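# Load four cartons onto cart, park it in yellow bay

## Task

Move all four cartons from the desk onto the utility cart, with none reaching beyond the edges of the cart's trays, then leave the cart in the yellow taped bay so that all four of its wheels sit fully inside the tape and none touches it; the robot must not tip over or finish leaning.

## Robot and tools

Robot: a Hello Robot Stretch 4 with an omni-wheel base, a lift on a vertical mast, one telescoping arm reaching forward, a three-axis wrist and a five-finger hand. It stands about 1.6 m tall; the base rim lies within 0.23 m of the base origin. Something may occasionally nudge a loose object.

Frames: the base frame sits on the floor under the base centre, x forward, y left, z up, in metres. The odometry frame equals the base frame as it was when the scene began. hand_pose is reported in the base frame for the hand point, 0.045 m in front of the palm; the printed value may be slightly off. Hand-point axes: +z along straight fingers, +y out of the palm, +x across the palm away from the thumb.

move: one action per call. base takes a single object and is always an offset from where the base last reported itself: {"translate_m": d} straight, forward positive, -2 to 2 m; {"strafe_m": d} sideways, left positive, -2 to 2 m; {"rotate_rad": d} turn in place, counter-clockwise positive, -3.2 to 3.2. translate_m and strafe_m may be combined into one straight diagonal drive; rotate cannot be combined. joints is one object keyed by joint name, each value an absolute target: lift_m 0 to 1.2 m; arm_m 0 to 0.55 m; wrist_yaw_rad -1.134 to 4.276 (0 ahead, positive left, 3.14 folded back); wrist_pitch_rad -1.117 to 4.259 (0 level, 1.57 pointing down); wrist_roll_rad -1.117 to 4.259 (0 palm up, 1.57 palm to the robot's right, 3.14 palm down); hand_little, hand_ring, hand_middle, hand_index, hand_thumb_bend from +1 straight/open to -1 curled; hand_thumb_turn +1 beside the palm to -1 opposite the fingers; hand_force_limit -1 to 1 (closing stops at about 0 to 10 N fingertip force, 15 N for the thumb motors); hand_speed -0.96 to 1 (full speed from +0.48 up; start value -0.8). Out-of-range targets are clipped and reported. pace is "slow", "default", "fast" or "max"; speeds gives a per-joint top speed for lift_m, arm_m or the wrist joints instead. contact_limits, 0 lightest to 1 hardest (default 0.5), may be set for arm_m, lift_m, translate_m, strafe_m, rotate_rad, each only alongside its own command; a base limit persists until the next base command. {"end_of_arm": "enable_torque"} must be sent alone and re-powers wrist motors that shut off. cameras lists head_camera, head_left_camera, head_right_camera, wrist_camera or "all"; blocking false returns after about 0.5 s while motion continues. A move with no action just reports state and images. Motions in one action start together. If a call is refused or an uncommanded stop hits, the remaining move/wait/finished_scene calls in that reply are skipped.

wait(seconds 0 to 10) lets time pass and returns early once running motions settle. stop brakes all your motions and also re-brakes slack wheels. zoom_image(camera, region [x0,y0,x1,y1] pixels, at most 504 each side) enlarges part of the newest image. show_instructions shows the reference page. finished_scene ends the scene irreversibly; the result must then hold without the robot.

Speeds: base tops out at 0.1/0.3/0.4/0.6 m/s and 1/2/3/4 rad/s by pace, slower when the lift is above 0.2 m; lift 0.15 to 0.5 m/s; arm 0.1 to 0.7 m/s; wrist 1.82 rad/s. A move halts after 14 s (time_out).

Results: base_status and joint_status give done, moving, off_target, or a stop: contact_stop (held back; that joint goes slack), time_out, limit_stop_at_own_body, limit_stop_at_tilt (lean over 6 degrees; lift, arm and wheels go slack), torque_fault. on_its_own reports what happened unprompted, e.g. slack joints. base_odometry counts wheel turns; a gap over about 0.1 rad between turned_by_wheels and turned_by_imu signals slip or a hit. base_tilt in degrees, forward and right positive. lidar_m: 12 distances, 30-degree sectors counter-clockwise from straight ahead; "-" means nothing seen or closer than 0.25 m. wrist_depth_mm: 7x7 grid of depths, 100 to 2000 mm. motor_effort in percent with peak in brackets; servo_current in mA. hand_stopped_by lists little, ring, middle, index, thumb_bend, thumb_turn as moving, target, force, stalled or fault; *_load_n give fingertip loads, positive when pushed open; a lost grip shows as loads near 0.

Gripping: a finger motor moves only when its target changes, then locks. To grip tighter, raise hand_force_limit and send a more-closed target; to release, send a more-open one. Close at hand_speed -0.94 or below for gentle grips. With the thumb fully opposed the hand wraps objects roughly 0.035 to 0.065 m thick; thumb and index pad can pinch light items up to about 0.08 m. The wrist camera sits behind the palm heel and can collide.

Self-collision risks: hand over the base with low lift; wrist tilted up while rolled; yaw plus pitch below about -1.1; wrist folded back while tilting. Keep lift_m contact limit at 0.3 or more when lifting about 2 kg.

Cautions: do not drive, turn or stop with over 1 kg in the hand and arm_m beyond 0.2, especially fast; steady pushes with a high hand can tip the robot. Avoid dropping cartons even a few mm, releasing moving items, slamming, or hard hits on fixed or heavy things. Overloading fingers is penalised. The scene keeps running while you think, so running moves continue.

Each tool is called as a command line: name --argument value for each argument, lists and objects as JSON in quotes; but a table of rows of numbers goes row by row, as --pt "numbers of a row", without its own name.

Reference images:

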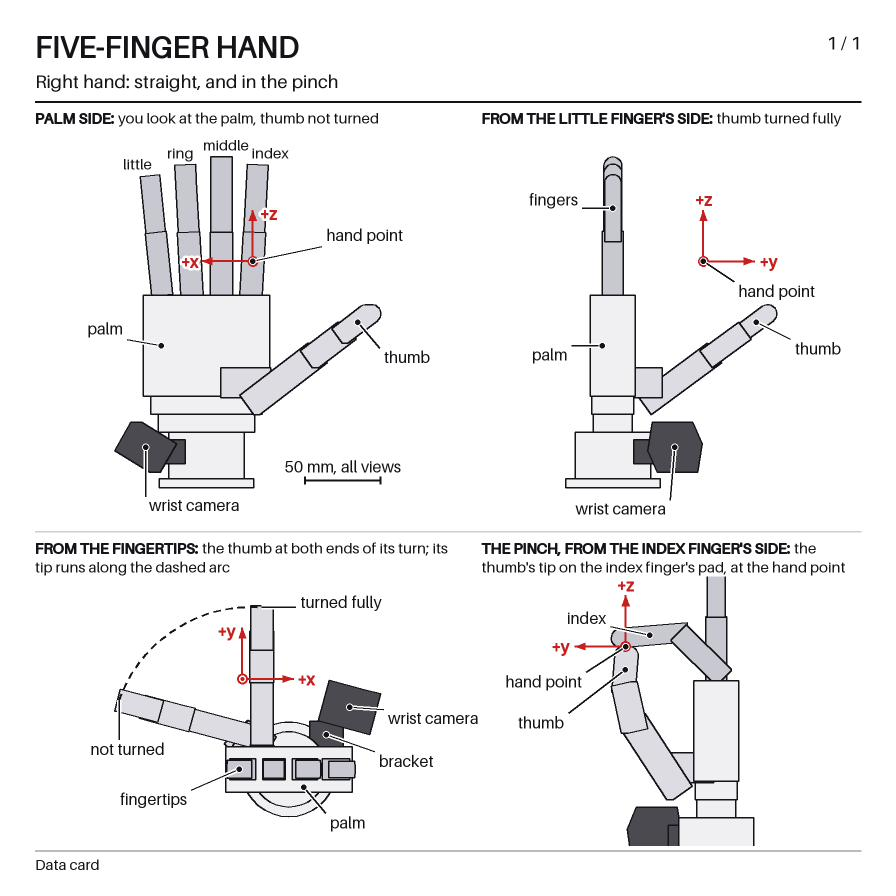

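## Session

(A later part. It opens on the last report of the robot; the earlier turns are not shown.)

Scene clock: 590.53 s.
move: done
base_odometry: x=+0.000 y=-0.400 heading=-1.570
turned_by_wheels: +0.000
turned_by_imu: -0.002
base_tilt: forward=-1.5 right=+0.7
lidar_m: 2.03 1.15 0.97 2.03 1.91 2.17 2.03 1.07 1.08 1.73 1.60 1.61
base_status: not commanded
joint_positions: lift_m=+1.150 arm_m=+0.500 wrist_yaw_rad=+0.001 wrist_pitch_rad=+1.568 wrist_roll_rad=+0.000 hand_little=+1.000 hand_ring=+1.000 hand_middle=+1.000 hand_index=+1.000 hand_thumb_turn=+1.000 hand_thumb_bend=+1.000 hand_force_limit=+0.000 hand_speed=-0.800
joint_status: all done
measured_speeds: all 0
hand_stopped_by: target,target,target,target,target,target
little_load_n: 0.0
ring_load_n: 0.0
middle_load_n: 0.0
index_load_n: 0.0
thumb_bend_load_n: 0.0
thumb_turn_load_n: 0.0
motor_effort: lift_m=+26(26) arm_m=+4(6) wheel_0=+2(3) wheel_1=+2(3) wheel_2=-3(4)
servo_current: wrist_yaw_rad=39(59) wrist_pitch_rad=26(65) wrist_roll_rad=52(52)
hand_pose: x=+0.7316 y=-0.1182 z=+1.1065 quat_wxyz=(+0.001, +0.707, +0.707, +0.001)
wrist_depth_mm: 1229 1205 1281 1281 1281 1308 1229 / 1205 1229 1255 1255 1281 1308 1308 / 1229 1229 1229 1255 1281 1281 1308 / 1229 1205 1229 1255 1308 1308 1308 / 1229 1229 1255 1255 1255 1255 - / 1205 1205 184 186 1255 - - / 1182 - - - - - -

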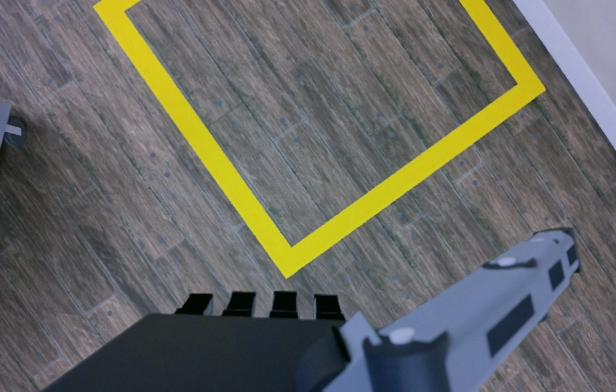

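move --base '{"rotate_rad": 0.407}' --joints '{"arm_m": 0.1, "lift_m": 1.18}'

move --base '{"translate_m": 0.1, "strafe_m": 0.35}' --joints '{"arm_m": 0.45}' --cameras '["all"]'

Scene clock: 899.33 s.
move: done
base_odometry: x=+0.000 y=-0.400 heading=-1.163
turned_by_wheels: +0.407
turned_by_imu: +0.410
base_tilt: forward=-1.5 right=+0.8
lidar_m: 1.27 0.96 0.97 1.90 2.16 1.25 1.06 1.06 1.25 1.61 1.61 1.87
base_status: done
joint_positions: lift_m=+1.180 arm_m=+0.100 wrist_yaw_rad=+0.001 wrist_pitch_rad=+1.569 wrist_roll_rad=+0.000 hand_little=+1.000 hand_ring=+1.000 hand_middle=+1.000 hand_index=+1.000 hand_thumb_turn=+1.000 hand_thumb_bend=+1.000 hand_force_limit=+0.000 hand_speed=-0.800
joint_status: all done
measured_speeds: all 0
hand_stopped_by: target,target,target,target,target,target
little_load_n: 0.0
ring_load_n: 0.0
middle_load_n: 0.0
index_load_n: 0.0
thumb_bend_load_n: 0.0
thumb_turn_load_n: 0.0
motor_effort: lift_m=+26(30) arm_m=-4(6) wheel_0=-2(9) wheel_1=+0(9) wheel_2=-2(9)
servo_current: wrist_yaw_rad=39(59) wrist_pitch_rad=33(65) wrist_roll_rad=52(59)
hand_pose: x=+0.3317 y=-0.1182 z=+1.1364 quat_wxyz=(+0.001, +0.707, +0.707, +0.001)
wrist_depth_mm: 1229 1281 1281 1281 1308 1336 1308 / 1255 1255 1281 1281 1308 1308 1336 / 1255 1281 1281 1281 1308 1366 1366 / 1255 1255 1281 1281 1308 1336 1336 / 1229 1281 1160 1281 1281 1308 - / 1229 1281 184 186 1308 - - / 1255 - - - - - -
pictures: none

Scene clock: 902.00 s.
move: done
base_odometry: x=+0.361 y=-0.353 heading=-1.163
turned_by_wheels: +0.000
turned_by_imu: -0.004
base_tilt: forward=-1.5 right=+0.7
lidar_m: 0.81 0.68 1.79 1.56 1.85 2.15 1.26 1.26 1.46 1.91 1.93 2.23
base_status: done
joint_positions: lift_m=+1.180 arm_m=+0.450 wrist_yaw_rad=+0.001 wrist_pitch_rad=+1.569 wrist_roll_rad=+0.000 hand_little=+1.000 hand_ring=+1.000 hand_middle=+1.000 hand_index=+1.000 hand_thumb_turn=+1.000 hand_thumb_bend=+1.000 hand_force_limit=+0.000 hand_speed=-0.800
joint_status: all done
measured_speeds: all 0
hand_stopped_by: target,target,target,target,target,target
little_load_n: 0.0
ring_load_n: 0.0
middle_load_n: 0.0
index_load_n: 0.0
thumb_bend_load_n: 0.0
thumb_turn_load_n: 0.0
motor_effort: lift_m=+25(26) arm_m=+4(6) wheel_0=-2(11) wheel_1=+3(12) wheel_2=-4(7)
servo_current: wrist_yaw_rad=59(59) wrist_pitch_rad=39(78) wrist_roll_rad=33(59)
hand_pose: x=+0.6816 y=-0.1182 z=+1.1364 quat_wxyz=(+0.001, +0.707, +0.707, +0.001)
wrist_depth_mm: - - - 1281 1308 1336 1308 / - - - 1308 1308 1336 1336 / - - 1281 1308 1308 1308 1336 / - 1098 1281 1308 1281 1308 1336 / 1229 1281 1255 1281 1308 1308 - / 1229 1255 184 186 1308 - - / 1229 - - - - - -
pictures: head_camera, head_left_camera, head_right_camera, wrist_camera

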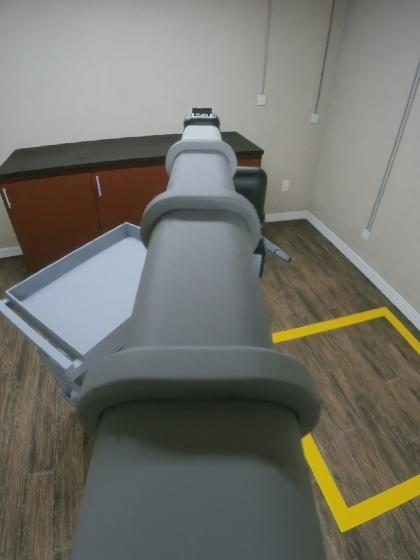

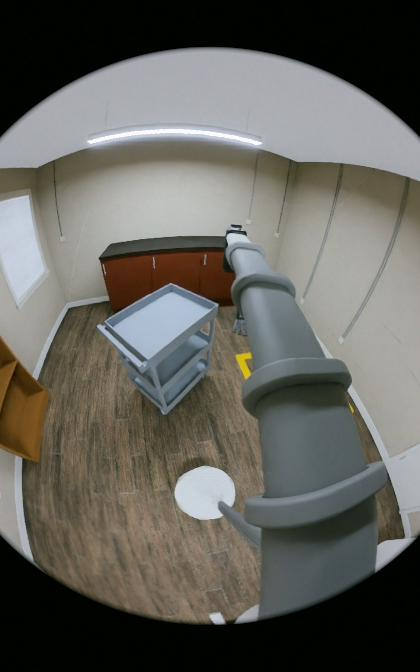

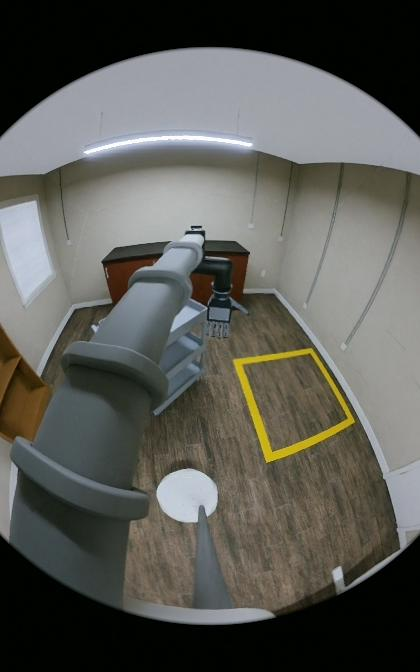

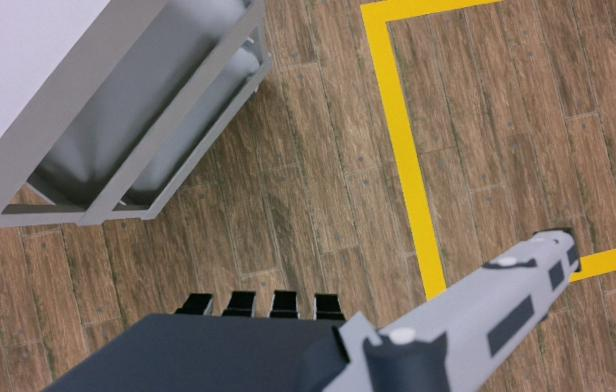

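move --base '{"translate_m": 0.25, "strafe_m": 0.1}' --joints '{"arm_m": 0.5}' --cameras '["all"]'

Scene clock: 931.53 s.
move: done
base_odometry: x=+0.552 y=-0.543 heading=-1.163
turned_by_wheels: +0.000
turned_by_imu: -0.002
base_tilt: forward=-1.5 right=+0.7
lidar_m: 0.53 0.41 0.64 1.52 1.52 2.10 1.86 1.53 1.76 1.95 1.96 2.27
base_status: done
joint_positions: lift_m=+1.180 arm_m=+0.500 wrist_yaw_rad=+0.001 wrist_pitch_rad=+1.569 wrist_roll_rad=+0.000 hand_little=+1.000 hand_ring=+1.000 hand_middle=+1.000 hand_index=+1.000 hand_thumb_turn=+1.000 hand_thumb_bend=+1.000 hand_force_limit=+0.000 hand_speed=-0.800
joint_status: all done
measured_speeds: all 0
hand_stopped_by: target,target,target,target,target,target
little_load_n: 0.0
ring_load_n: 0.0
middle_load_n: 0.0
index_load_n: 0.0
thumb_bend_load_n: 0.0
thumb_turn_load_n: 0.0
motor_effort: lift_m=+25(26) arm_m=+4(6) wheel_0=+4(8) wheel_1=+2(11) wheel_2=-1(12)
servo_current: wrist_yaw_rad=39(52) wrist_pitch_rad=59(72) wrist_roll_rad=39(65)
hand_pose: x=+0.7315 y=-0.1182 z=+1.1364 quat_wxyz=(+0.001, +0.707, +0.707, +0.001)
wrist_depth_mm: - - - 1308 1308 1308 1336 / - - - 1281 1281 1336 1336 / - - - 1308 1336 1308 1336 / - - - 1281 1336 1308 1308 / - - 1281 1281 1308 1308 - / - - 177 186 1281 - - / - - - - - - -
pictures: head_camera, head_left_camera, head_right_camera, wrist_camera

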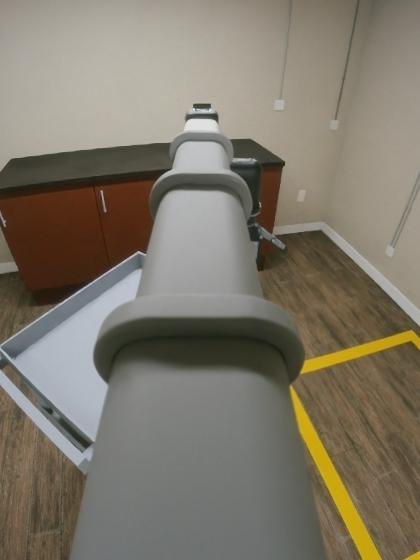

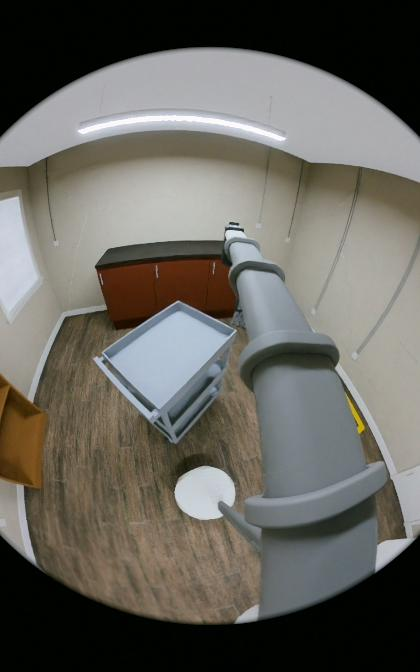

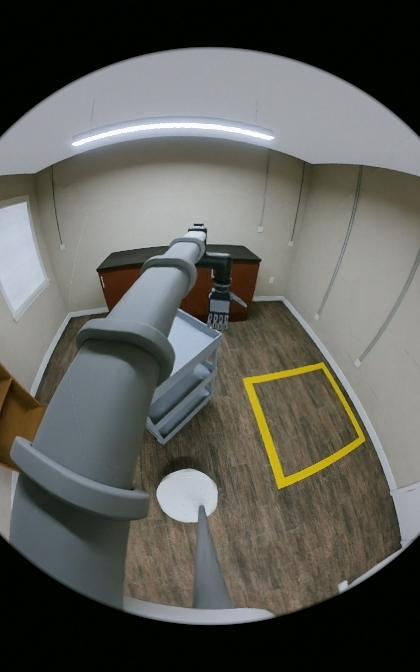

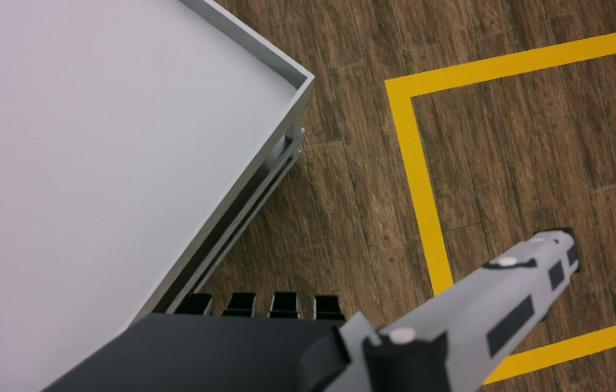

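zoom_image --camera "wrist_camera" --region '[170, 0, 370, 140]'

Scaled by 2.520.

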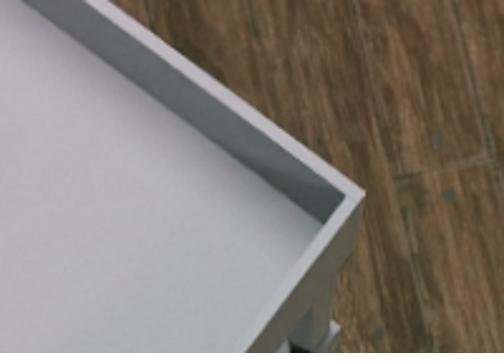

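move --base '{"rotate_rad": 0.236}' --joints '{"arm_m": 0.35, "hand_little": -1, "hand_ring": -1, "hand_middle": -1, "hand_index": -1}'

move --base '{"translate_m": 0.185, "strafe_m": -0.121}' --cameras '["wrist_camera", "head_left_camera"]'

move --joints '{"arm_m": 0.45}' --cameras '["wrist_camera"]'

Scene clock: 1031.53 s.
move: done
base_odometry: x=+0.552 y=-0.543 heading=-0.928
turned_by_wheels: +0.235
turned_by_imu: +0.236
base_tilt: forward=-1.5 right=+0.7
lidar_m: 0.44 0.41 1.58 1.51 1.86 2.40 1.52 1.60 2.05 1.95 2.03 0.71
base_status: done
joint_positions: lift_m=+1.180 arm_m=+0.350 wrist_yaw_rad=+0.001 wrist_pitch_rad=+1.569 wrist_roll_rad=+0.000 hand_little=-1.000 hand_ring=-1.000 hand_middle=-1.000 hand_index=-1.000 hand_thumb_turn=+1.000 hand_thumb_bend=+1.000 hand_force_limit=+0.000 hand_speed=-0.800
joint_status: all done
measured_speeds: all 0
hand_stopped_by: target,target,target,target,target,target
little_load_n: 0.0
ring_load_n: 0.0
middle_load_n: 0.5
index_load_n: 0.0
thumb_bend_load_n: 0.0
thumb_turn_load_n: 0.0
motor_effort: lift_m=+26(26) arm_m=-4(6) wheel_0=-3(7) wheel_1=-2(8) wheel_2=-4(8)
servo_current: wrist_yaw_rad=46(59) wrist_pitch_rad=39(65) wrist_roll_rad=52(65)
hand_pose: x=+0.5816 y=-0.1182 z=+1.1364 quat_wxyz=(+0.001, +0.707, +0.707, +0.001)
wrist_depth_mm: - - - - - 1336 1336 / - - - - 1308 1308 1308 / - - - - 1308 1308 1336 / - - - 1281 1308 1308 1308 / - - 142 131 1308 1336 - / 427 1281 138 140 1281 - - / 1255 - - - - - -
pictures: none

Scene clock: 1033.60 s.
move: done
base_odometry: x=+0.566 y=-0.763 heading=-0.928
turned_by_wheels: +0.000
turned_by_imu: -0.001
base_tilt: forward=-1.5 right=+0.8
lidar_m: 0.36 0.32 0.33 1.63 1.99 2.59 1.70 1.77 1.92 1.83 1.89 0.63
base_status: done
joint_positions: lift_m=+1.180 arm_m=+0.350 wrist_yaw_rad=+0.001 wrist_pitch_rad=+1.569 wrist_roll_rad=+0.000 hand_little=-1.000 hand_ring=-1.000 hand_middle=-1.000 hand_index=-1.000 hand_thumb_turn=+1.000 hand_thumb_bend=+1.000 hand_force_limit=+0.000 hand_speed=-0.800
joint_status: not commanded
measured_speeds: all 0
hand_stopped_by: target,target,target,target,target,target
little_load_n: 0.0
ring_load_n: 0.0
middle_load_n: 0.0
index_load_n: 0.0
thumb_bend_load_n: 0.0
thumb_turn_load_n: 0.5
motor_effort: lift_m=+26(26) arm_m=-4(4) wheel_0=+2(11) wheel_1=-4(6) wheel_2=+0(12)
servo_current: wrist_yaw_rad=46(52) wrist_pitch_rad=46(65) wrist_roll_rad=26(59)
hand_pose: x=+0.5816 y=-0.1182 z=+1.1364 quat_wxyz=(+0.001, +0.707, +0.707, +0.001)
wrist_depth_mm: - - - 1308 1281 1336 1308 / - - - - 1308 1336 1336 / - - - - 1281 1336 1336 / - - - 112 1336 1336 1336 / - - 141 131 1281 1336 - / - - 138 140 1281 - - / - - - - - - -
pictures: head_left_camera, wrist_camera

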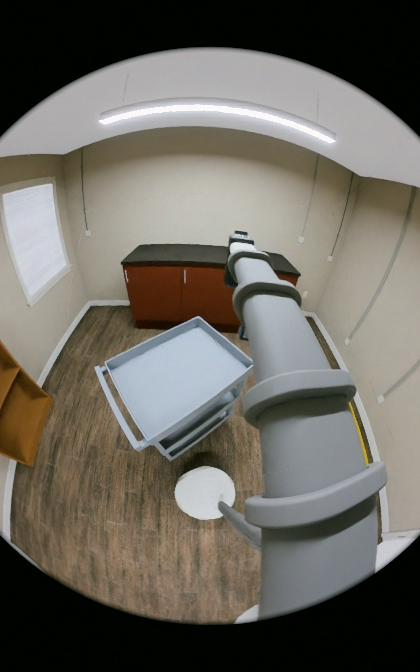

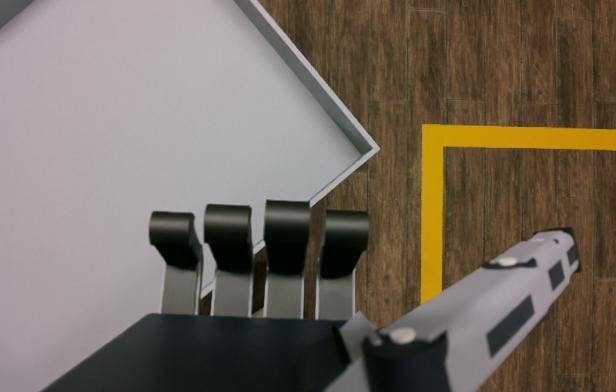

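Scene clock: 1034.90 s.
move: done
base_odometry: x=+0.566 y=-0.763 heading=-0.928
turned_by_wheels: +0.000
turned_by_imu: +0.000
base_tilt: forward=-1.5 right=+0.7
lidar_m: 0.38 0.33 0.34 1.64 1.98 2.58 1.73 1.78 1.91 1.83 1.89 0.62
base_status: not commanded
joint_positions: lift_m=+1.180 arm_m=+0.450 wrist_yaw_rad=+0.001 wrist_pitch_rad=+1.569 wrist_roll_rad=+0.000 hand_little=-1.000 hand_ring=-1.000 hand_middle=-1.000 hand_index=-1.000 hand_thumb_turn=+1.000 hand_thumb_bend=+1.000 hand_force_limit=+0.000 hand_speed=-0.800
joint_status: all done
measured_speeds: all 0
hand_stopped_by: target,target,target,target,target,target
little_load_n: 0.0
ring_load_n: 0.0
middle_load_n: 0.0
index_load_n: 0.5
thumb_bend_load_n: 0.0
thumb_turn_load_n: 0.0
motor_effort: lift_m=+26(26) arm_m=+4(6) wheel_0=+2(3) wheel_1=-4(4) wheel_2=-1(1)
servo_current: wrist_yaw_rad=39(52) wrist_pitch_rad=39(59) wrist_roll_rad=46(65)
hand_pose: x=+0.6815 y=-0.1182 z=+1.1364 quat_wxyz=(+0.001, +0.707, +0.707, +0.001)
wrist_depth_mm: - - 1281 1308 1308 1336 1366 / - - - 1308 1281 1308 1336 / - - - 1308 1308 1336 1366 / - - - 108 1308 1336 1336 / - - 139 120 1281 1336 - / - - 138 139 1281 - - / - - - - - - -

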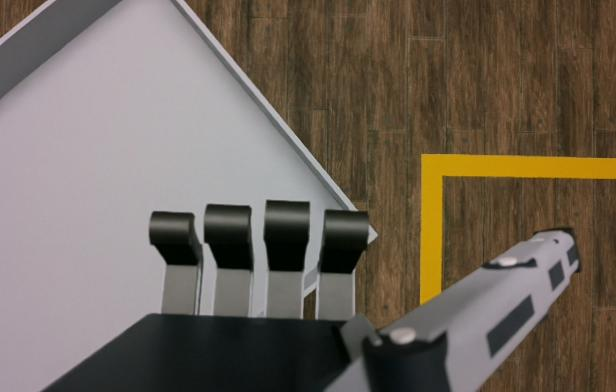

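move --joints '{"arm_m": 0.496, "wrist_roll_rad": 4.019}' --cameras '["wrist_camera", "head_camera", "head_left_camera"]'

Scene clock: 1059.57 s.
move: done
base_odometry: x=+0.566 y=-0.763 heading=-0.928
turned_by_wheels: +0.000
turned_by_imu: -0.002
base_tilt: forward=-1.4 right=+0.8
lidar_m: 0.39 0.32 0.34 1.62 1.98 2.60 1.74 1.77 1.93 1.83 1.89 0.62
base_status: not commanded
joint_positions: lift_m=+1.180 arm_m=+0.496 wrist_yaw_rad=+0.001 wrist_pitch_rad=+1.569 wrist_roll_rad=+4.017 hand_little=-1.000 hand_ring=-1.000 hand_middle=-1.000 hand_index=-1.000 hand_thumb_turn=+1.000 hand_thumb_bend=+1.000 hand_force_limit=+0.000 hand_speed=-0.800
joint_status: all done
measured_speeds: all 0
hand_stopped_by: target,target,target,target,target,target
little_load_n: 0.0
ring_load_n: 0.0
middle_load_n: 0.0
index_load_n: 0.0
thumb_bend_load_n: 0.0
thumb_turn_load_n: 0.0
motor_effort: lift_m=+26(26) arm_m=+4(6) wheel_0=+2(3) wheel_1=-4(4) wheel_2=-1(1)
servo_current: wrist_yaw_rad=52(59) wrist_pitch_rad=39(65) wrist_roll_rad=52(104)
hand_pose: x=+0.6523 y=-0.0215 z=+1.1363 quat_wxyz=(-0.001, +0.341, -0.940, +0.000)
wrist_depth_mm: 1281 1078 1078 - - - - / 1281 1060 1098 - - - 1366 / 1255 1281 1255 - - - 1336 / 1281 1255 421 - - - 1308 / 1255 1255 139 120 - - - / 1205 1229 138 139 - - - / 1205 - - - - - -
pictures: head_camera, head_left_camera, wrist_camera

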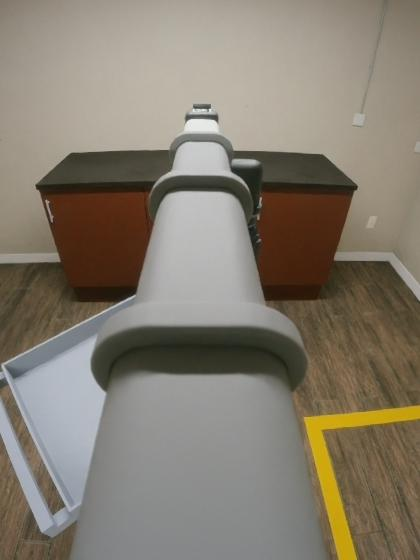

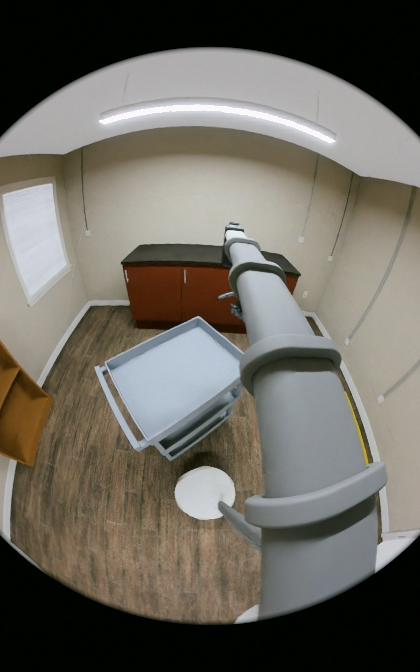

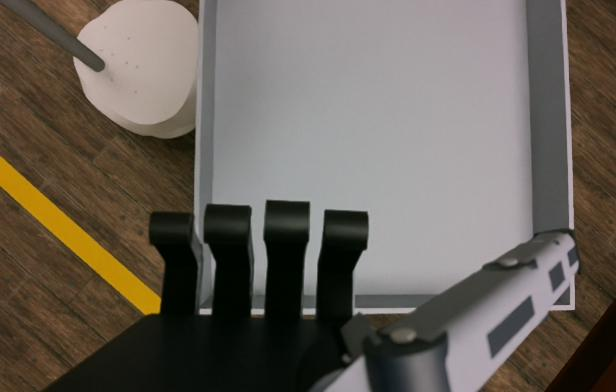

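move --joints '{"lift_m": 0.93}' --cameras '["wrist_camera", "head_left_camera"]'

Scene clock: 1098.40 s.
move: done
base_odometry: x=+0.566 y=-0.763 heading=-0.928
turned_by_wheels: +0.000
turned_by_imu: -0.002
base_tilt: forward=-1.4 right=+0.8
lidar_m: 0.35 0.32 0.34 1.64 2.00 2.60 1.70 1.75 1.91 1.82 1.89 0.64
base_status: not commanded
joint_positions: lift_m=+0.930 arm_m=+0.496 wrist_yaw_rad=+0.001 wrist_pitch_rad=+1.569 wrist_roll_rad=+4.017 hand_little=-1.000 hand_ring=-1.000 hand_middle=-1.000 hand_index=-1.000 hand_thumb_turn=+1.000 hand_thumb_bend=+1.000 hand_force_limit=+0.000 hand_speed=-0.800
joint_status: all done
measured_speeds: all 0
hand_stopped_by: target,target,target,target,target,target
little_load_n: 0.0
ring_load_n: 0.0
middle_load_n: 0.0
index_load_n: 0.5
thumb_bend_load_n: 0.0
thumb_turn_load_n: 0.0
motor_effort: lift_m=+15(25) arm_m=+4(5) wheel_0=+2(3) wheel_1=-4(4) wheel_2=-1(1)
servo_current: wrist_yaw_rad=39(59) wrist_pitch_rad=39(65) wrist_roll_rad=26(65)
hand_pose: x=+0.6523 y=-0.0215 z=+0.8872 quat_wxyz=(-0.001, +0.341, -0.940, +0.000)
wrist_depth_mm: 820 248 251 253 255 - - / 1025 247 248 250 254 256 - / 1025 244 248 249 252 256 - / 1008 244 246 247 249 254 255 / 1008 241 139 120 250 252 - / 991 241 138 139 247 - - / 991 - - - - - -
pictures: head_left_camera, wrist_camera

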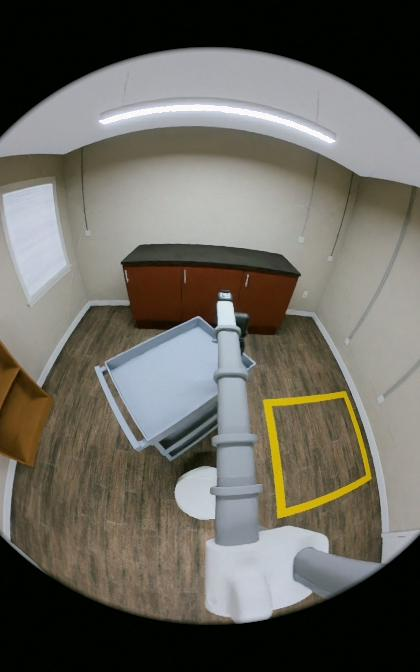

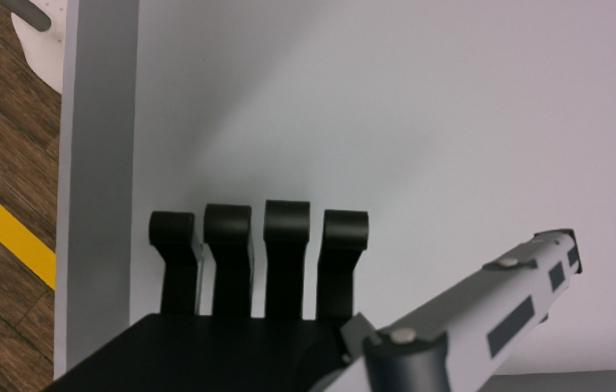

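move --joints '{"lift_m": 0.872}' --speeds '{"lift_m": 0.08}' --contact_limits '{"lift_m": 0.2}' --cameras '["wrist_camera", "head_left_camera"]'

Scene clock: 1109.20 s.
move: done
base_odometry: x=+0.566 y=-0.763 heading=-0.928
turned_by_wheels: +0.000
turned_by_imu: -0.001
base_tilt: forward=-1.4 right=+0.8
lidar_m: 0.39 0.33 0.33 1.64 2.00 2.57 1.72 1.75 1.90 1.81 1.90 0.62
base_status: not commanded
joint_positions: lift_m=+0.872 arm_m=+0.496 wrist_yaw_rad=+0.001 wrist_pitch_rad=+1.569 wrist_roll_rad=+4.017 hand_little=-1.000 hand_ring=-1.000 hand_middle=-1.000 hand_index=-1.000 hand_thumb_turn=+1.000 hand_thumb_bend=+1.000 hand_force_limit=+0.000 hand_speed=-0.800
joint_status: all done
measured_speeds: all 0
hand_stopped_by: target,target,target,target,target,target
little_load_n: 0.5
ring_load_n: 0.0
middle_load_n: 0.0
index_load_n: 0.0
thumb_bend_load_n: 0.0
thumb_turn_load_n: 0.0
motor_effort: lift_m=+14(18) arm_m=+4(5) wheel_0=+2(3) wheel_1=-4(4) wheel_2=-1(1)
servo_current: wrist_yaw_rad=46(59) wrist_pitch_rad=33(65) wrist_roll_rad=39(59)
contact_limits: lift_m 0.2
hand_pose: x=+0.6523 y=-0.0215 z=+0.8292 quat_wxyz=(-0.001, +0.341, -0.940, +0.000)
wrist_depth_mm: - 190 192 194 196 198 200 / - 189 191 192 195 197 198 / - 187 189 191 193 196 198 / - 187 189 190 192 194 196 / - 185 139 120 191 193 - / - 184 138 138 190 - - / - - - - - - -
pictures: head_left_camera, wrist_camera

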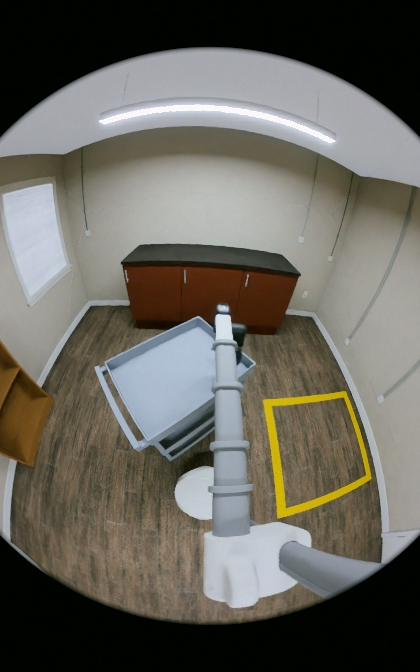

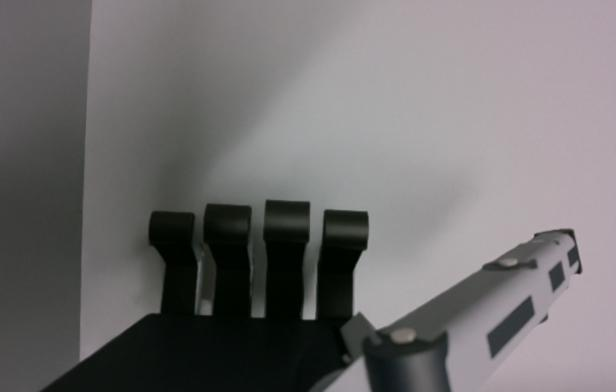

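move --joints '{"lift_m": 0.855}' --speeds '{"lift_m": 0.08}' --contact_limits '{"lift_m": 0.2}'

move --base '{"translate_m": -0.045, "strafe_m": -0.15}' --pace "slow" --cameras '["wrist_camera", "head_left_camera", "head_right_camera"]'

Scene clock: 1126.53 s.
move: done
base_odometry: x=+0.566 y=-0.763 heading=-0.928
turned_by_wheels: +0.000
turned_by_imu: -0.001
base_tilt: forward=-1.5 right=+0.7
lidar_m: 0.38 0.33 0.32 1.63 1.99 2.57 1.70 1.75 1.91 1.82 1.89 0.61
base_status: not commanded
joint_positions: lift_m=+0.856 arm_m=+0.496 wrist_yaw_rad=+0.001 wrist_pitch_rad=+1.569 wrist_roll_rad=+4.017 hand_little=-1.000 hand_ring=-1.000 hand_middle=-1.000 hand_index=-1.000 hand_thumb_turn=+1.000 hand_thumb_bend=+1.000 hand_force_limit=+0.000 hand_speed=-0.800
joint_status: all done
measured_speeds: all 0
hand_stopped_by: target,target,target,target,target,target
little_load_n: 0.0
ring_load_n: 0.0
middle_load_n: 0.0
index_load_n: 0.0
thumb_bend_load_n: 0.0
thumb_turn_load_n: 0.0
motor_effort: lift_m=+14(17) arm_m=+4(5) wheel_0=+2(3) wheel_1=-4(4) wheel_2=+0(1)
servo_current: wrist_yaw_rad=46(52) wrist_pitch_rad=59(59) wrist_roll_rad=52(52)
contact_limits: lift_m 0.2
hand_pose: x=+0.6523 y=-0.0215 z=+0.8123 quat_wxyz=(-0.001, +0.341, -0.940, +0.000)
wrist_depth_mm: - 173 175 176 179 180 181 / 170 171 174 175 178 179 180 / 170 170 173 174 176 178 179 / - 170 172 173 175 176 178 / 167 168 139 120 174 176 - / 166 167 138 139 172 - - / - - - - - - -
pictures: none

Scene clock: 1129.37 s.
move: done
base_odometry: x=+0.419 y=-0.817 heading=-0.928
turned_by_wheels: +0.000
turned_by_imu: +0.000
base_tilt: forward=-1.5 right=+0.7
lidar_m: 0.47 0.41 0.43 1.78 2.15 1.75 1.65 1.69 1.76 1.68 1.72 1.79
base_status: done
joint_positions: lift_m=+0.856 arm_m=+0.496 wrist_yaw_rad=+0.001 wrist_pitch_rad=+1.569 wrist_roll_rad=+4.017 hand_little=-1.000 hand_ring=-1.000 hand_middle=-1.000 hand_index=-1.000 hand_thumb_turn=+1.000 hand_thumb_bend=+1.000 hand_force_limit=+0.000 hand_speed=-0.800
joint_status: not commanded
measured_speeds: all 0
hand_stopped_by: target,target,target,target,target,target
little_load_n: 0.0
ring_load_n: 0.0
middle_load_n: 0.0
index_load_n: 0.0
thumb_bend_load_n: 0.0
thumb_turn_load_n: 0.0
motor_effort: lift_m=+14(14) arm_m=-3(5) wheel_0=+4(15) wheel_1=-4(8) wheel_2=+3(15)
servo_current: wrist_yaw_rad=46(59) wrist_pitch_rad=52(72) wrist_roll_rad=26(59)
contact_limits: lift_m 0.2
hand_pose: x=+0.6525 y=-0.0215 z=+0.8122 quat_wxyz=(-0.001, +0.341, -0.940, +0.000)
wrist_depth_mm: 741 - 175 176 178 180 181 / 759 - 174 175 178 179 180 / 931 - 172 175 176 178 180 / 931 - 171 173 176 177 178 / 931 - 139 120 174 175 - / 931 - 138 139 173 - - / 931 - - - - - -
pictures: head_left_camera, head_right_camera, wrist_camera

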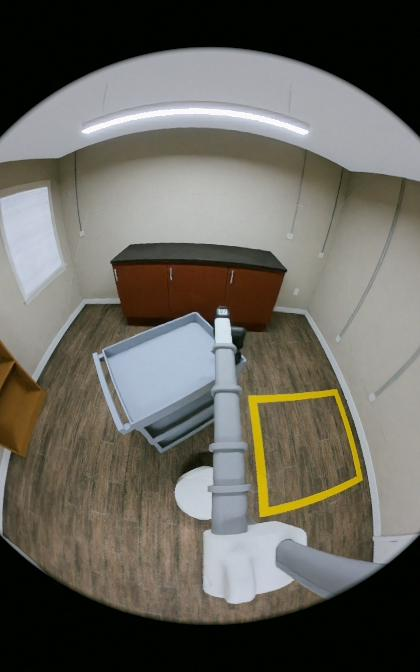

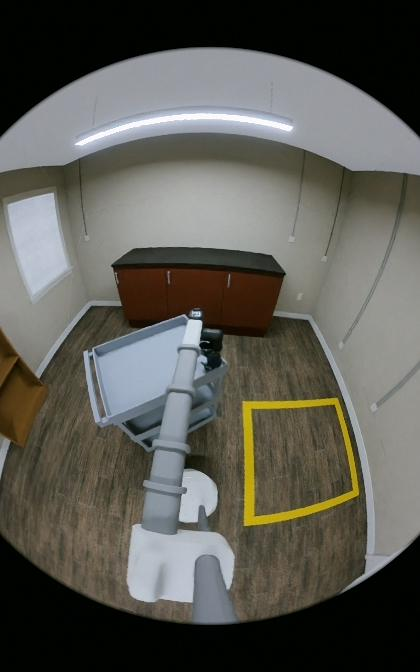

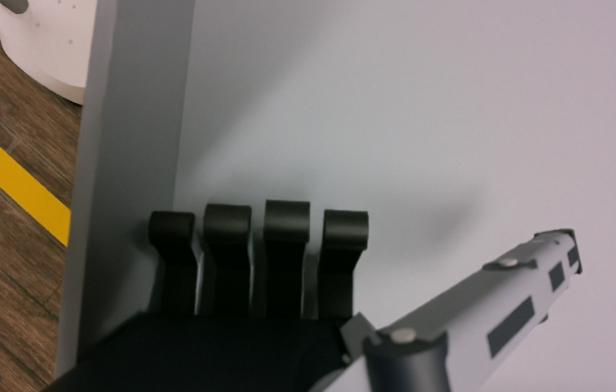

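move --base '{"translate_m": -0.115, "strafe_m": -0.383}' --pace "slow" --cameras '["wrist_camera", "head_left_camera", "head_right_camera"]'

Scene clock: 1141.63 s.
move: done
base_odometry: x=+0.044 y=-0.955 heading=-0.927
turned_by_wheels: +0.000
turned_by_imu: +0.000
base_tilt: forward=-1.5 right=+0.7
lidar_m: 0.54 0.54 2.25 2.16 2.55 1.61 1.52 1.58 1.36 1.29 1.35 0.65
base_status: done
joint_positions: lift_m=+0.855 arm_m=+0.496 wrist_yaw_rad=+0.001 wrist_pitch_rad=+1.568 wrist_roll_rad=+4.017 hand_little=-1.000 hand_ring=-1.000 hand_middle=-1.000 hand_index=-1.000 hand_thumb_turn=+1.000 hand_thumb_bend=+1.000 hand_force_limit=+0.000 hand_speed=-0.800
joint_status: not commanded
measured_speeds: all 0
hand_stopped_by: target,target,target,target,target,target
little_load_n: 0.0
ring_load_n: 0.0
middle_load_n: 0.0
index_load_n: 0.0
thumb_bend_load_n: 0.0
thumb_turn_load_n: 0.0
motor_effort: lift_m=+14(15) arm_m=-2(3) wheel_0=+4(11) wheel_1=-2(9) wheel_2=+4(12)
servo_current: wrist_yaw_rad=39(59) wrist_pitch_rad=59(65) wrist_roll_rad=33(65)
contact_limits: lift_m 0.2
hand_pose: x=+0.6526 y=-0.0215 z=+0.8122 quat_wxyz=(-0.001, +0.341, -0.940, +0.000)
wrist_depth_mm: 741 750 - 177 178 181 181 / 750 759 174 176 177 179 180 / 960 - 172 174 176 178 179 / 946 - 172 172 175 177 178 / 946 - 139 120 175 175 - / - 167 138 139 173 - - / - - - - - - -
pictures: head_left_camera, head_right_camera, wrist_camera

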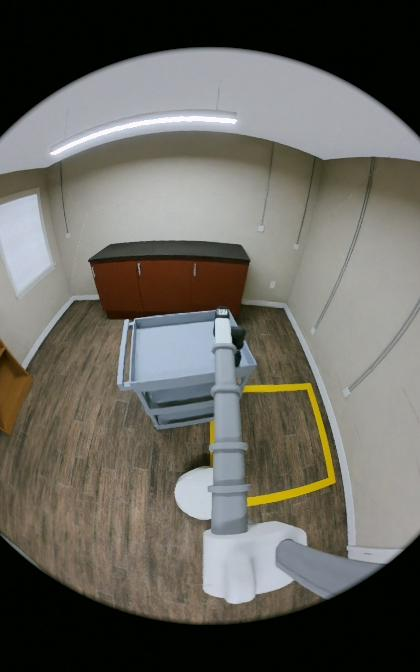

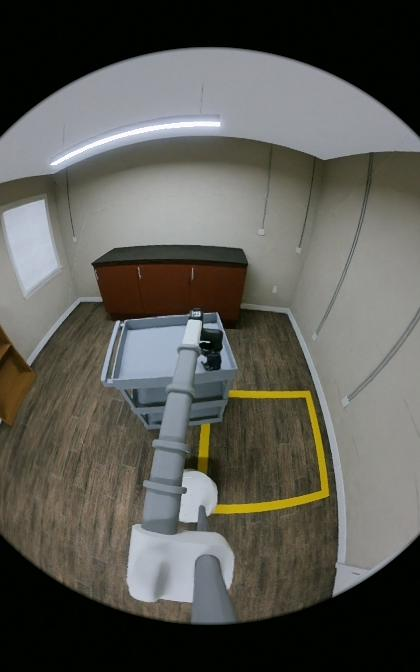

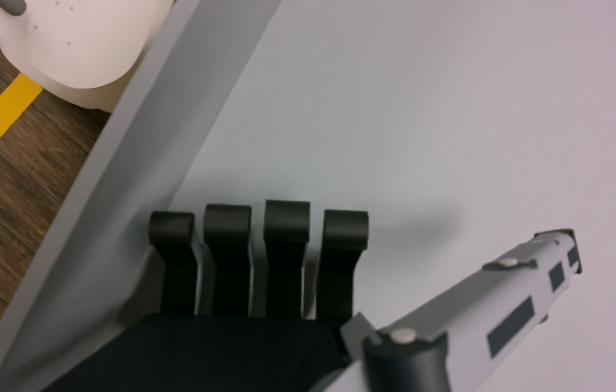

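move --base '{"translate_m": -0.175, "strafe_m": -0.36}' --pace "slow" --cameras '["wrist_camera", "head_left_camera", "head_right_camera"]'

Scene clock: 1199.27 s.
move: done
base_odometry: x=-0.349 y=-1.031 heading=-0.927
turned_by_wheels: +0.000
turned_by_imu: -0.003
base_tilt: forward=-1.5 right=+0.7
lidar_m: 0.59 0.69 2.63 2.52 2.89 1.40 1.33 1.37 0.98 0.93 0.98 0.60
base_status: done
joint_positions: lift_m=+0.855 arm_m=+0.496 wrist_yaw_rad=+0.001 wrist_pitch_rad=+1.566 wrist_roll_rad=+4.018 hand_little=-1.000 hand_ring=-1.000 hand_middle=-1.000 hand_index=-1.000 hand_thumb_turn=+1.000 hand_thumb_bend=+1.000 hand_force_limit=+0.000 hand_speed=-0.800
joint_status: not commanded
measured_speeds: all 0
hand_stopped_by: target,target,target,target,target,target
little_load_n: -2.0
ring_load_n: 0.0
middle_load_n: 0.0
index_load_n: 0.0
thumb_bend_load_n: 0.0
thumb_turn_load_n: 0.0
motor_effort: lift_m=+14(15) arm_m=-3(3) wheel_0=+3(11) wheel_1=-6(9) wheel_2=+4(13)
servo_current: wrist_yaw_rad=46(59) wrist_pitch_rad=59(78) wrist_roll_rad=59(65)
contact_limits: lift_m 0.2
hand_pose: x=+0.6532 y=-0.0215 z=+0.8122 quat_wxyz=(-0.002, +0.340, -0.940, +0.001)
wrist_depth_mm: 741 750 976 991 1008 181 - / 768 820 976 976 178 179 181 / 946 946 960 175 176 178 179 / 946 931 - 173 175 177 179 / - 167 138 120 174 175 - / 166 167 138 139 173 - - / 165 - - - - - -
pictures: head_left_camera, head_right_camera, wrist_camera

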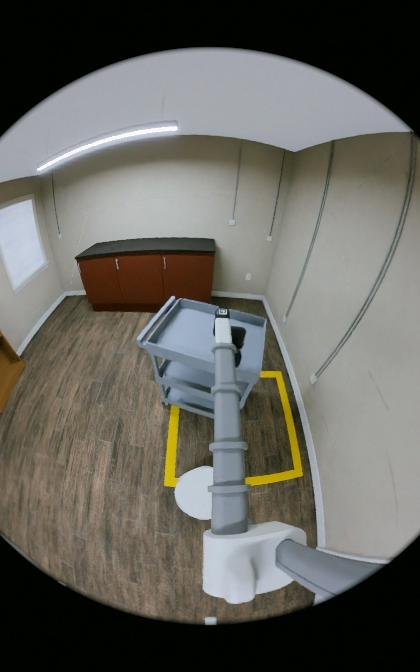

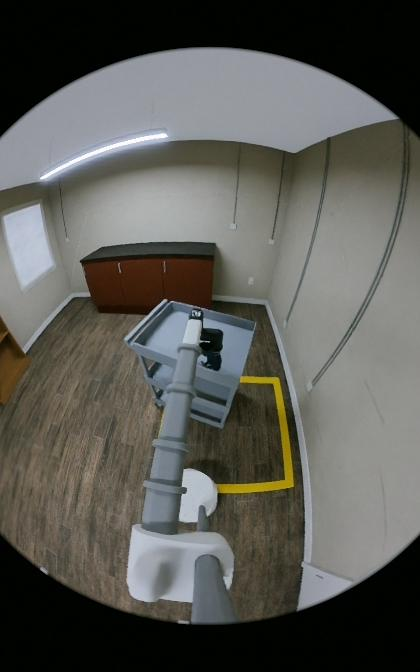

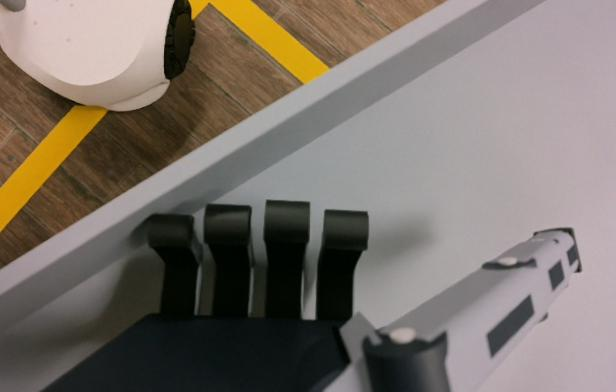

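move --base '{"translate_m": -0.2, "strafe_m": -0.225}' --pace "slow" --cameras '["wrist_camera", "head_left_camera", "head_right_camera"]'

Scene clock: 1238.10 s.
move: done
base_odometry: x=-0.649 y=-1.006 heading=-0.927
turned_by_wheels: +0.000
turned_by_imu: -0.003
base_tilt: forward=-1.5 right=+0.7
lidar_m: 0.56 0.93 2.88 2.77 1.67 1.17 1.13 1.05 0.75 0.72 0.76 0.50
base_status: done
joint_positions: lift_m=+0.855 arm_m=+0.496 wrist_yaw_rad=+0.001 wrist_pitch_rad=+1.565 wrist_roll_rad=+4.018 hand_little=-1.000 hand_ring=-1.000 hand_middle=-1.000 hand_index=-1.000 hand_thumb_turn=+1.000 hand_thumb_bend=+1.000 hand_force_limit=+0.000 hand_speed=-0.800
joint_status: not commanded
measured_speeds: all 0
hand_stopped_by: target,target,target,target,target,target
little_load_n: 0.0
ring_load_n: 0.0
middle_load_n: -2.0
index_load_n: 0.0
thumb_bend_load_n: 0.0
thumb_turn_load_n: 0.0
motor_effort: lift_m=+14(15) arm_m=-3(3) wheel_0=-1(6) wheel_1=-5(10) wheel_2=+3(12)
servo_current: wrist_yaw_rad=46(65) wrist_pitch_rad=39(78) wrist_roll_rad=46(65)
contact_limits: lift_m 0.2
hand_pose: x=+0.6533 y=-0.0215 z=+0.8122 quat_wxyz=(-0.003, +0.341, -0.940, +0.001)
wrist_depth_mm: 741 741 976 991 1008 1025 1008 / 778 809 976 976 991 1008 1008 / 931 946 960 976 991 991 1025 / 931 946 976 113 175 177 - / 167 168 137 119 174 175 - / 166 167 138 139 173 - - / 165 - - - - - -
pictures: head_left_camera, head_right_camera, wrist_camera

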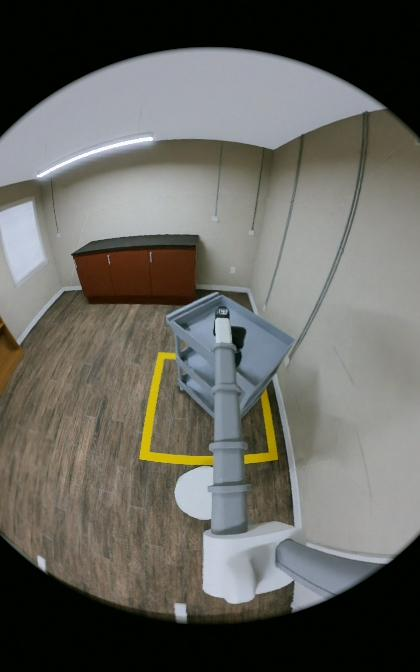

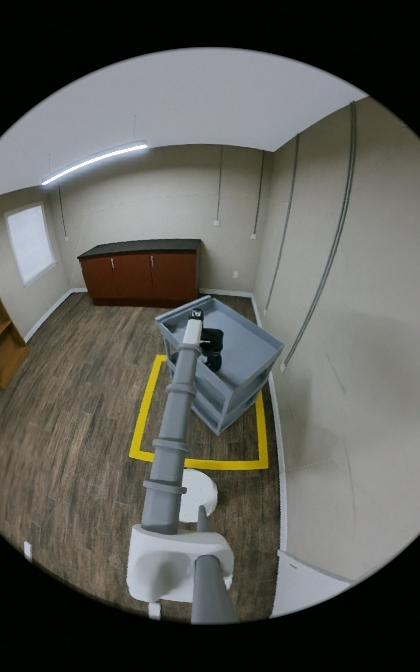

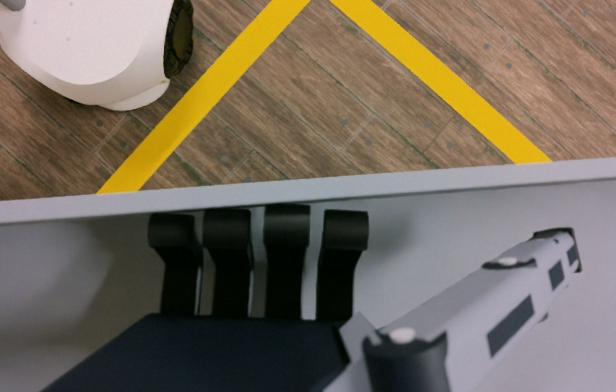

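move --base '{"translate_m": 0.012, "strafe_m": -0.012}' --pace "slow"

move --joints '{"lift_m": 1.18}' --cameras '["wrist_camera", "head_left_camera", "head_right_camera", "head_camera"]'

Scene clock: 1263.43 s.
move: done
base_odometry: x=-0.651 y=-1.023 heading=-0.928
turned_by_wheels: +0.000
turned_by_imu: +0.000
base_tilt: forward=-1.5 right=+0.7
lidar_m: 0.53 0.91 2.89 2.76 1.67 1.21 1.12 1.02 0.74 0.71 0.74 0.51
base_status: done
joint_positions: lift_m=+0.855 arm_m=+0.496 wrist_yaw_rad=+0.001 wrist_pitch_rad=+1.568 wrist_roll_rad=+4.018 hand_little=-1.000 hand_ring=-1.000 hand_middle=-1.000 hand_index=-1.000 hand_thumb_turn=+1.000 hand_thumb_bend=+1.000 hand_force_limit=+0.000 hand_speed=-0.800
joint_status: not commanded
measured_speeds: all 0
hand_stopped_by: target,target,target,target,target,target
little_load_n: 0.0
ring_load_n: 0.0
middle_load_n: 0.0
index_load_n: 0.0
thumb_bend_load_n: 0.0
thumb_turn_load_n: 0.0
motor_effort: lift_m=+14(14) arm_m=-2(3) wheel_0=+3(7) wheel_1=-5(6) wheel_2=-2(8)
servo_current: wrist_yaw_rad=46(52) wrist_pitch_rad=52(65) wrist_roll_rad=59(72)
contact_limits: lift_m 0.2
hand_pose: x=+0.6528 y=-0.0215 z=+0.8122 quat_wxyz=(-0.001, +0.341, -0.940, +0.001)
wrist_depth_mm: 741 759 960 991 1008 991 1008 / 768 809 991 976 991 991 1008 / 946 931 976 991 - - - / 167 169 171 173 175 177 178 / 167 168 139 120 174 176 - / 166 167 138 139 173 - - / 165 - - - - - -
pictures: none

Scene clock: 1265.80 s.
move: done
base_odometry: x=-0.651 y=-1.023 heading=-0.928
turned_by_wheels: +0.000
turned_by_imu: -0.001
base_tilt: forward=-1.5 right=+0.7
lidar_m: 0.53 0.91 2.89 2.78 1.67 1.20 1.14 1.03 0.74 0.71 0.74 0.51
base_status: not commanded
joint_positions: lift_m=+1.180 arm_m=+0.496 wrist_yaw_rad=+0.001 wrist_pitch_rad=+1.568 wrist_roll_rad=+4.018 hand_little=-1.000 hand_ring=-1.000 hand_middle=-1.000 hand_index=-1.000 hand_thumb_turn=+1.000 hand_thumb_bend=+1.000 hand_force_limit=+0.000 hand_speed=-0.800
joint_status: all done
measured_speeds: all 0
hand_stopped_by: target,target,target,target,target,target
little_load_n: 0.0
ring_load_n: 0.0
middle_load_n: 0.0
index_load_n: 0.0
thumb_bend_load_n: 0.0
thumb_turn_load_n: 0.0
motor_effort: lift_m=+26(31) arm_m=-2(3) wheel_0=+3(4) wheel_1=-5(6) wheel_2=-2(2)
servo_current: wrist_yaw_rad=52(59) wrist_pitch_rad=52(65) wrist_roll_rad=39(59)
hand_pose: x=+0.6527 y=-0.0215 z=+1.1362 quat_wxyz=(-0.001, +0.341, -0.940, +0.000)
wrist_depth_mm: 1281 1078 1281 1308 1336 1366 1397 / 1281 1078 1182 1308 1336 1366 1366 / 1308 1281 1308 1255 1308 1336 1336 / 1281 1255 1281 1281 1308 - - / 1255 1255 139 120 - - - / - 1182 138 139 - - - / - - - - - - -
pictures: head_camera, head_left_camera, head_right_camera, wrist_camera

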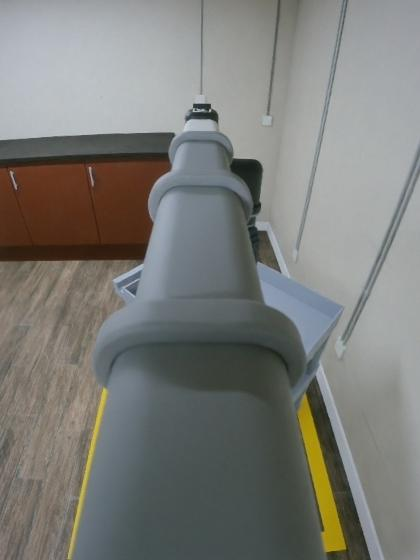

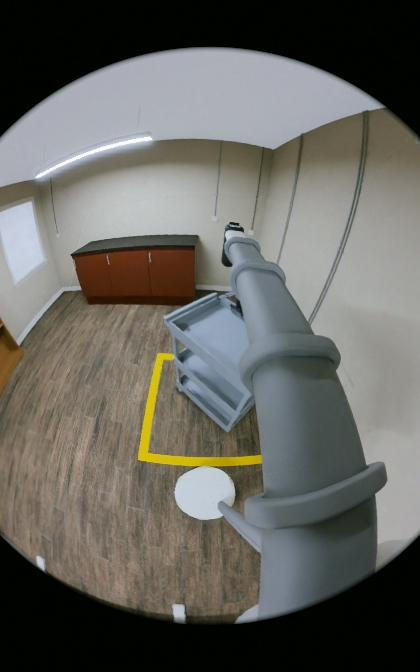

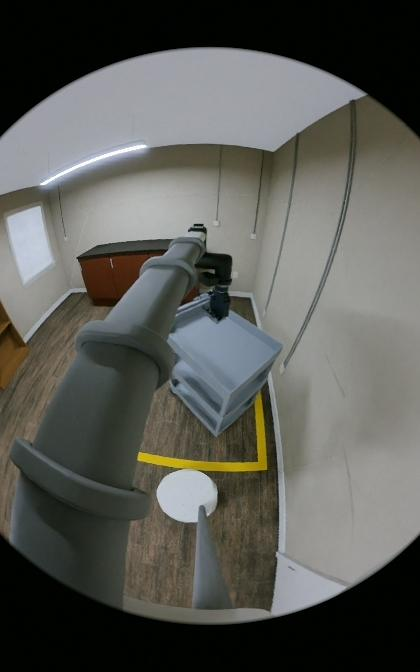

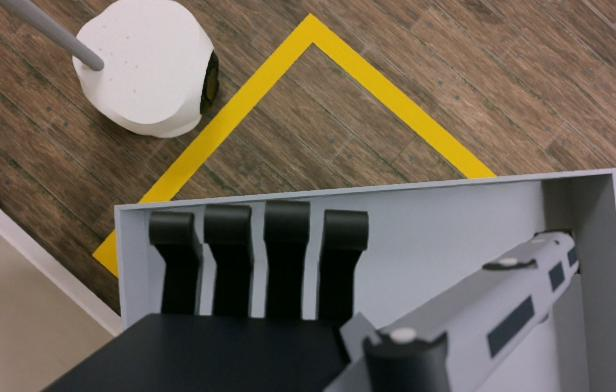

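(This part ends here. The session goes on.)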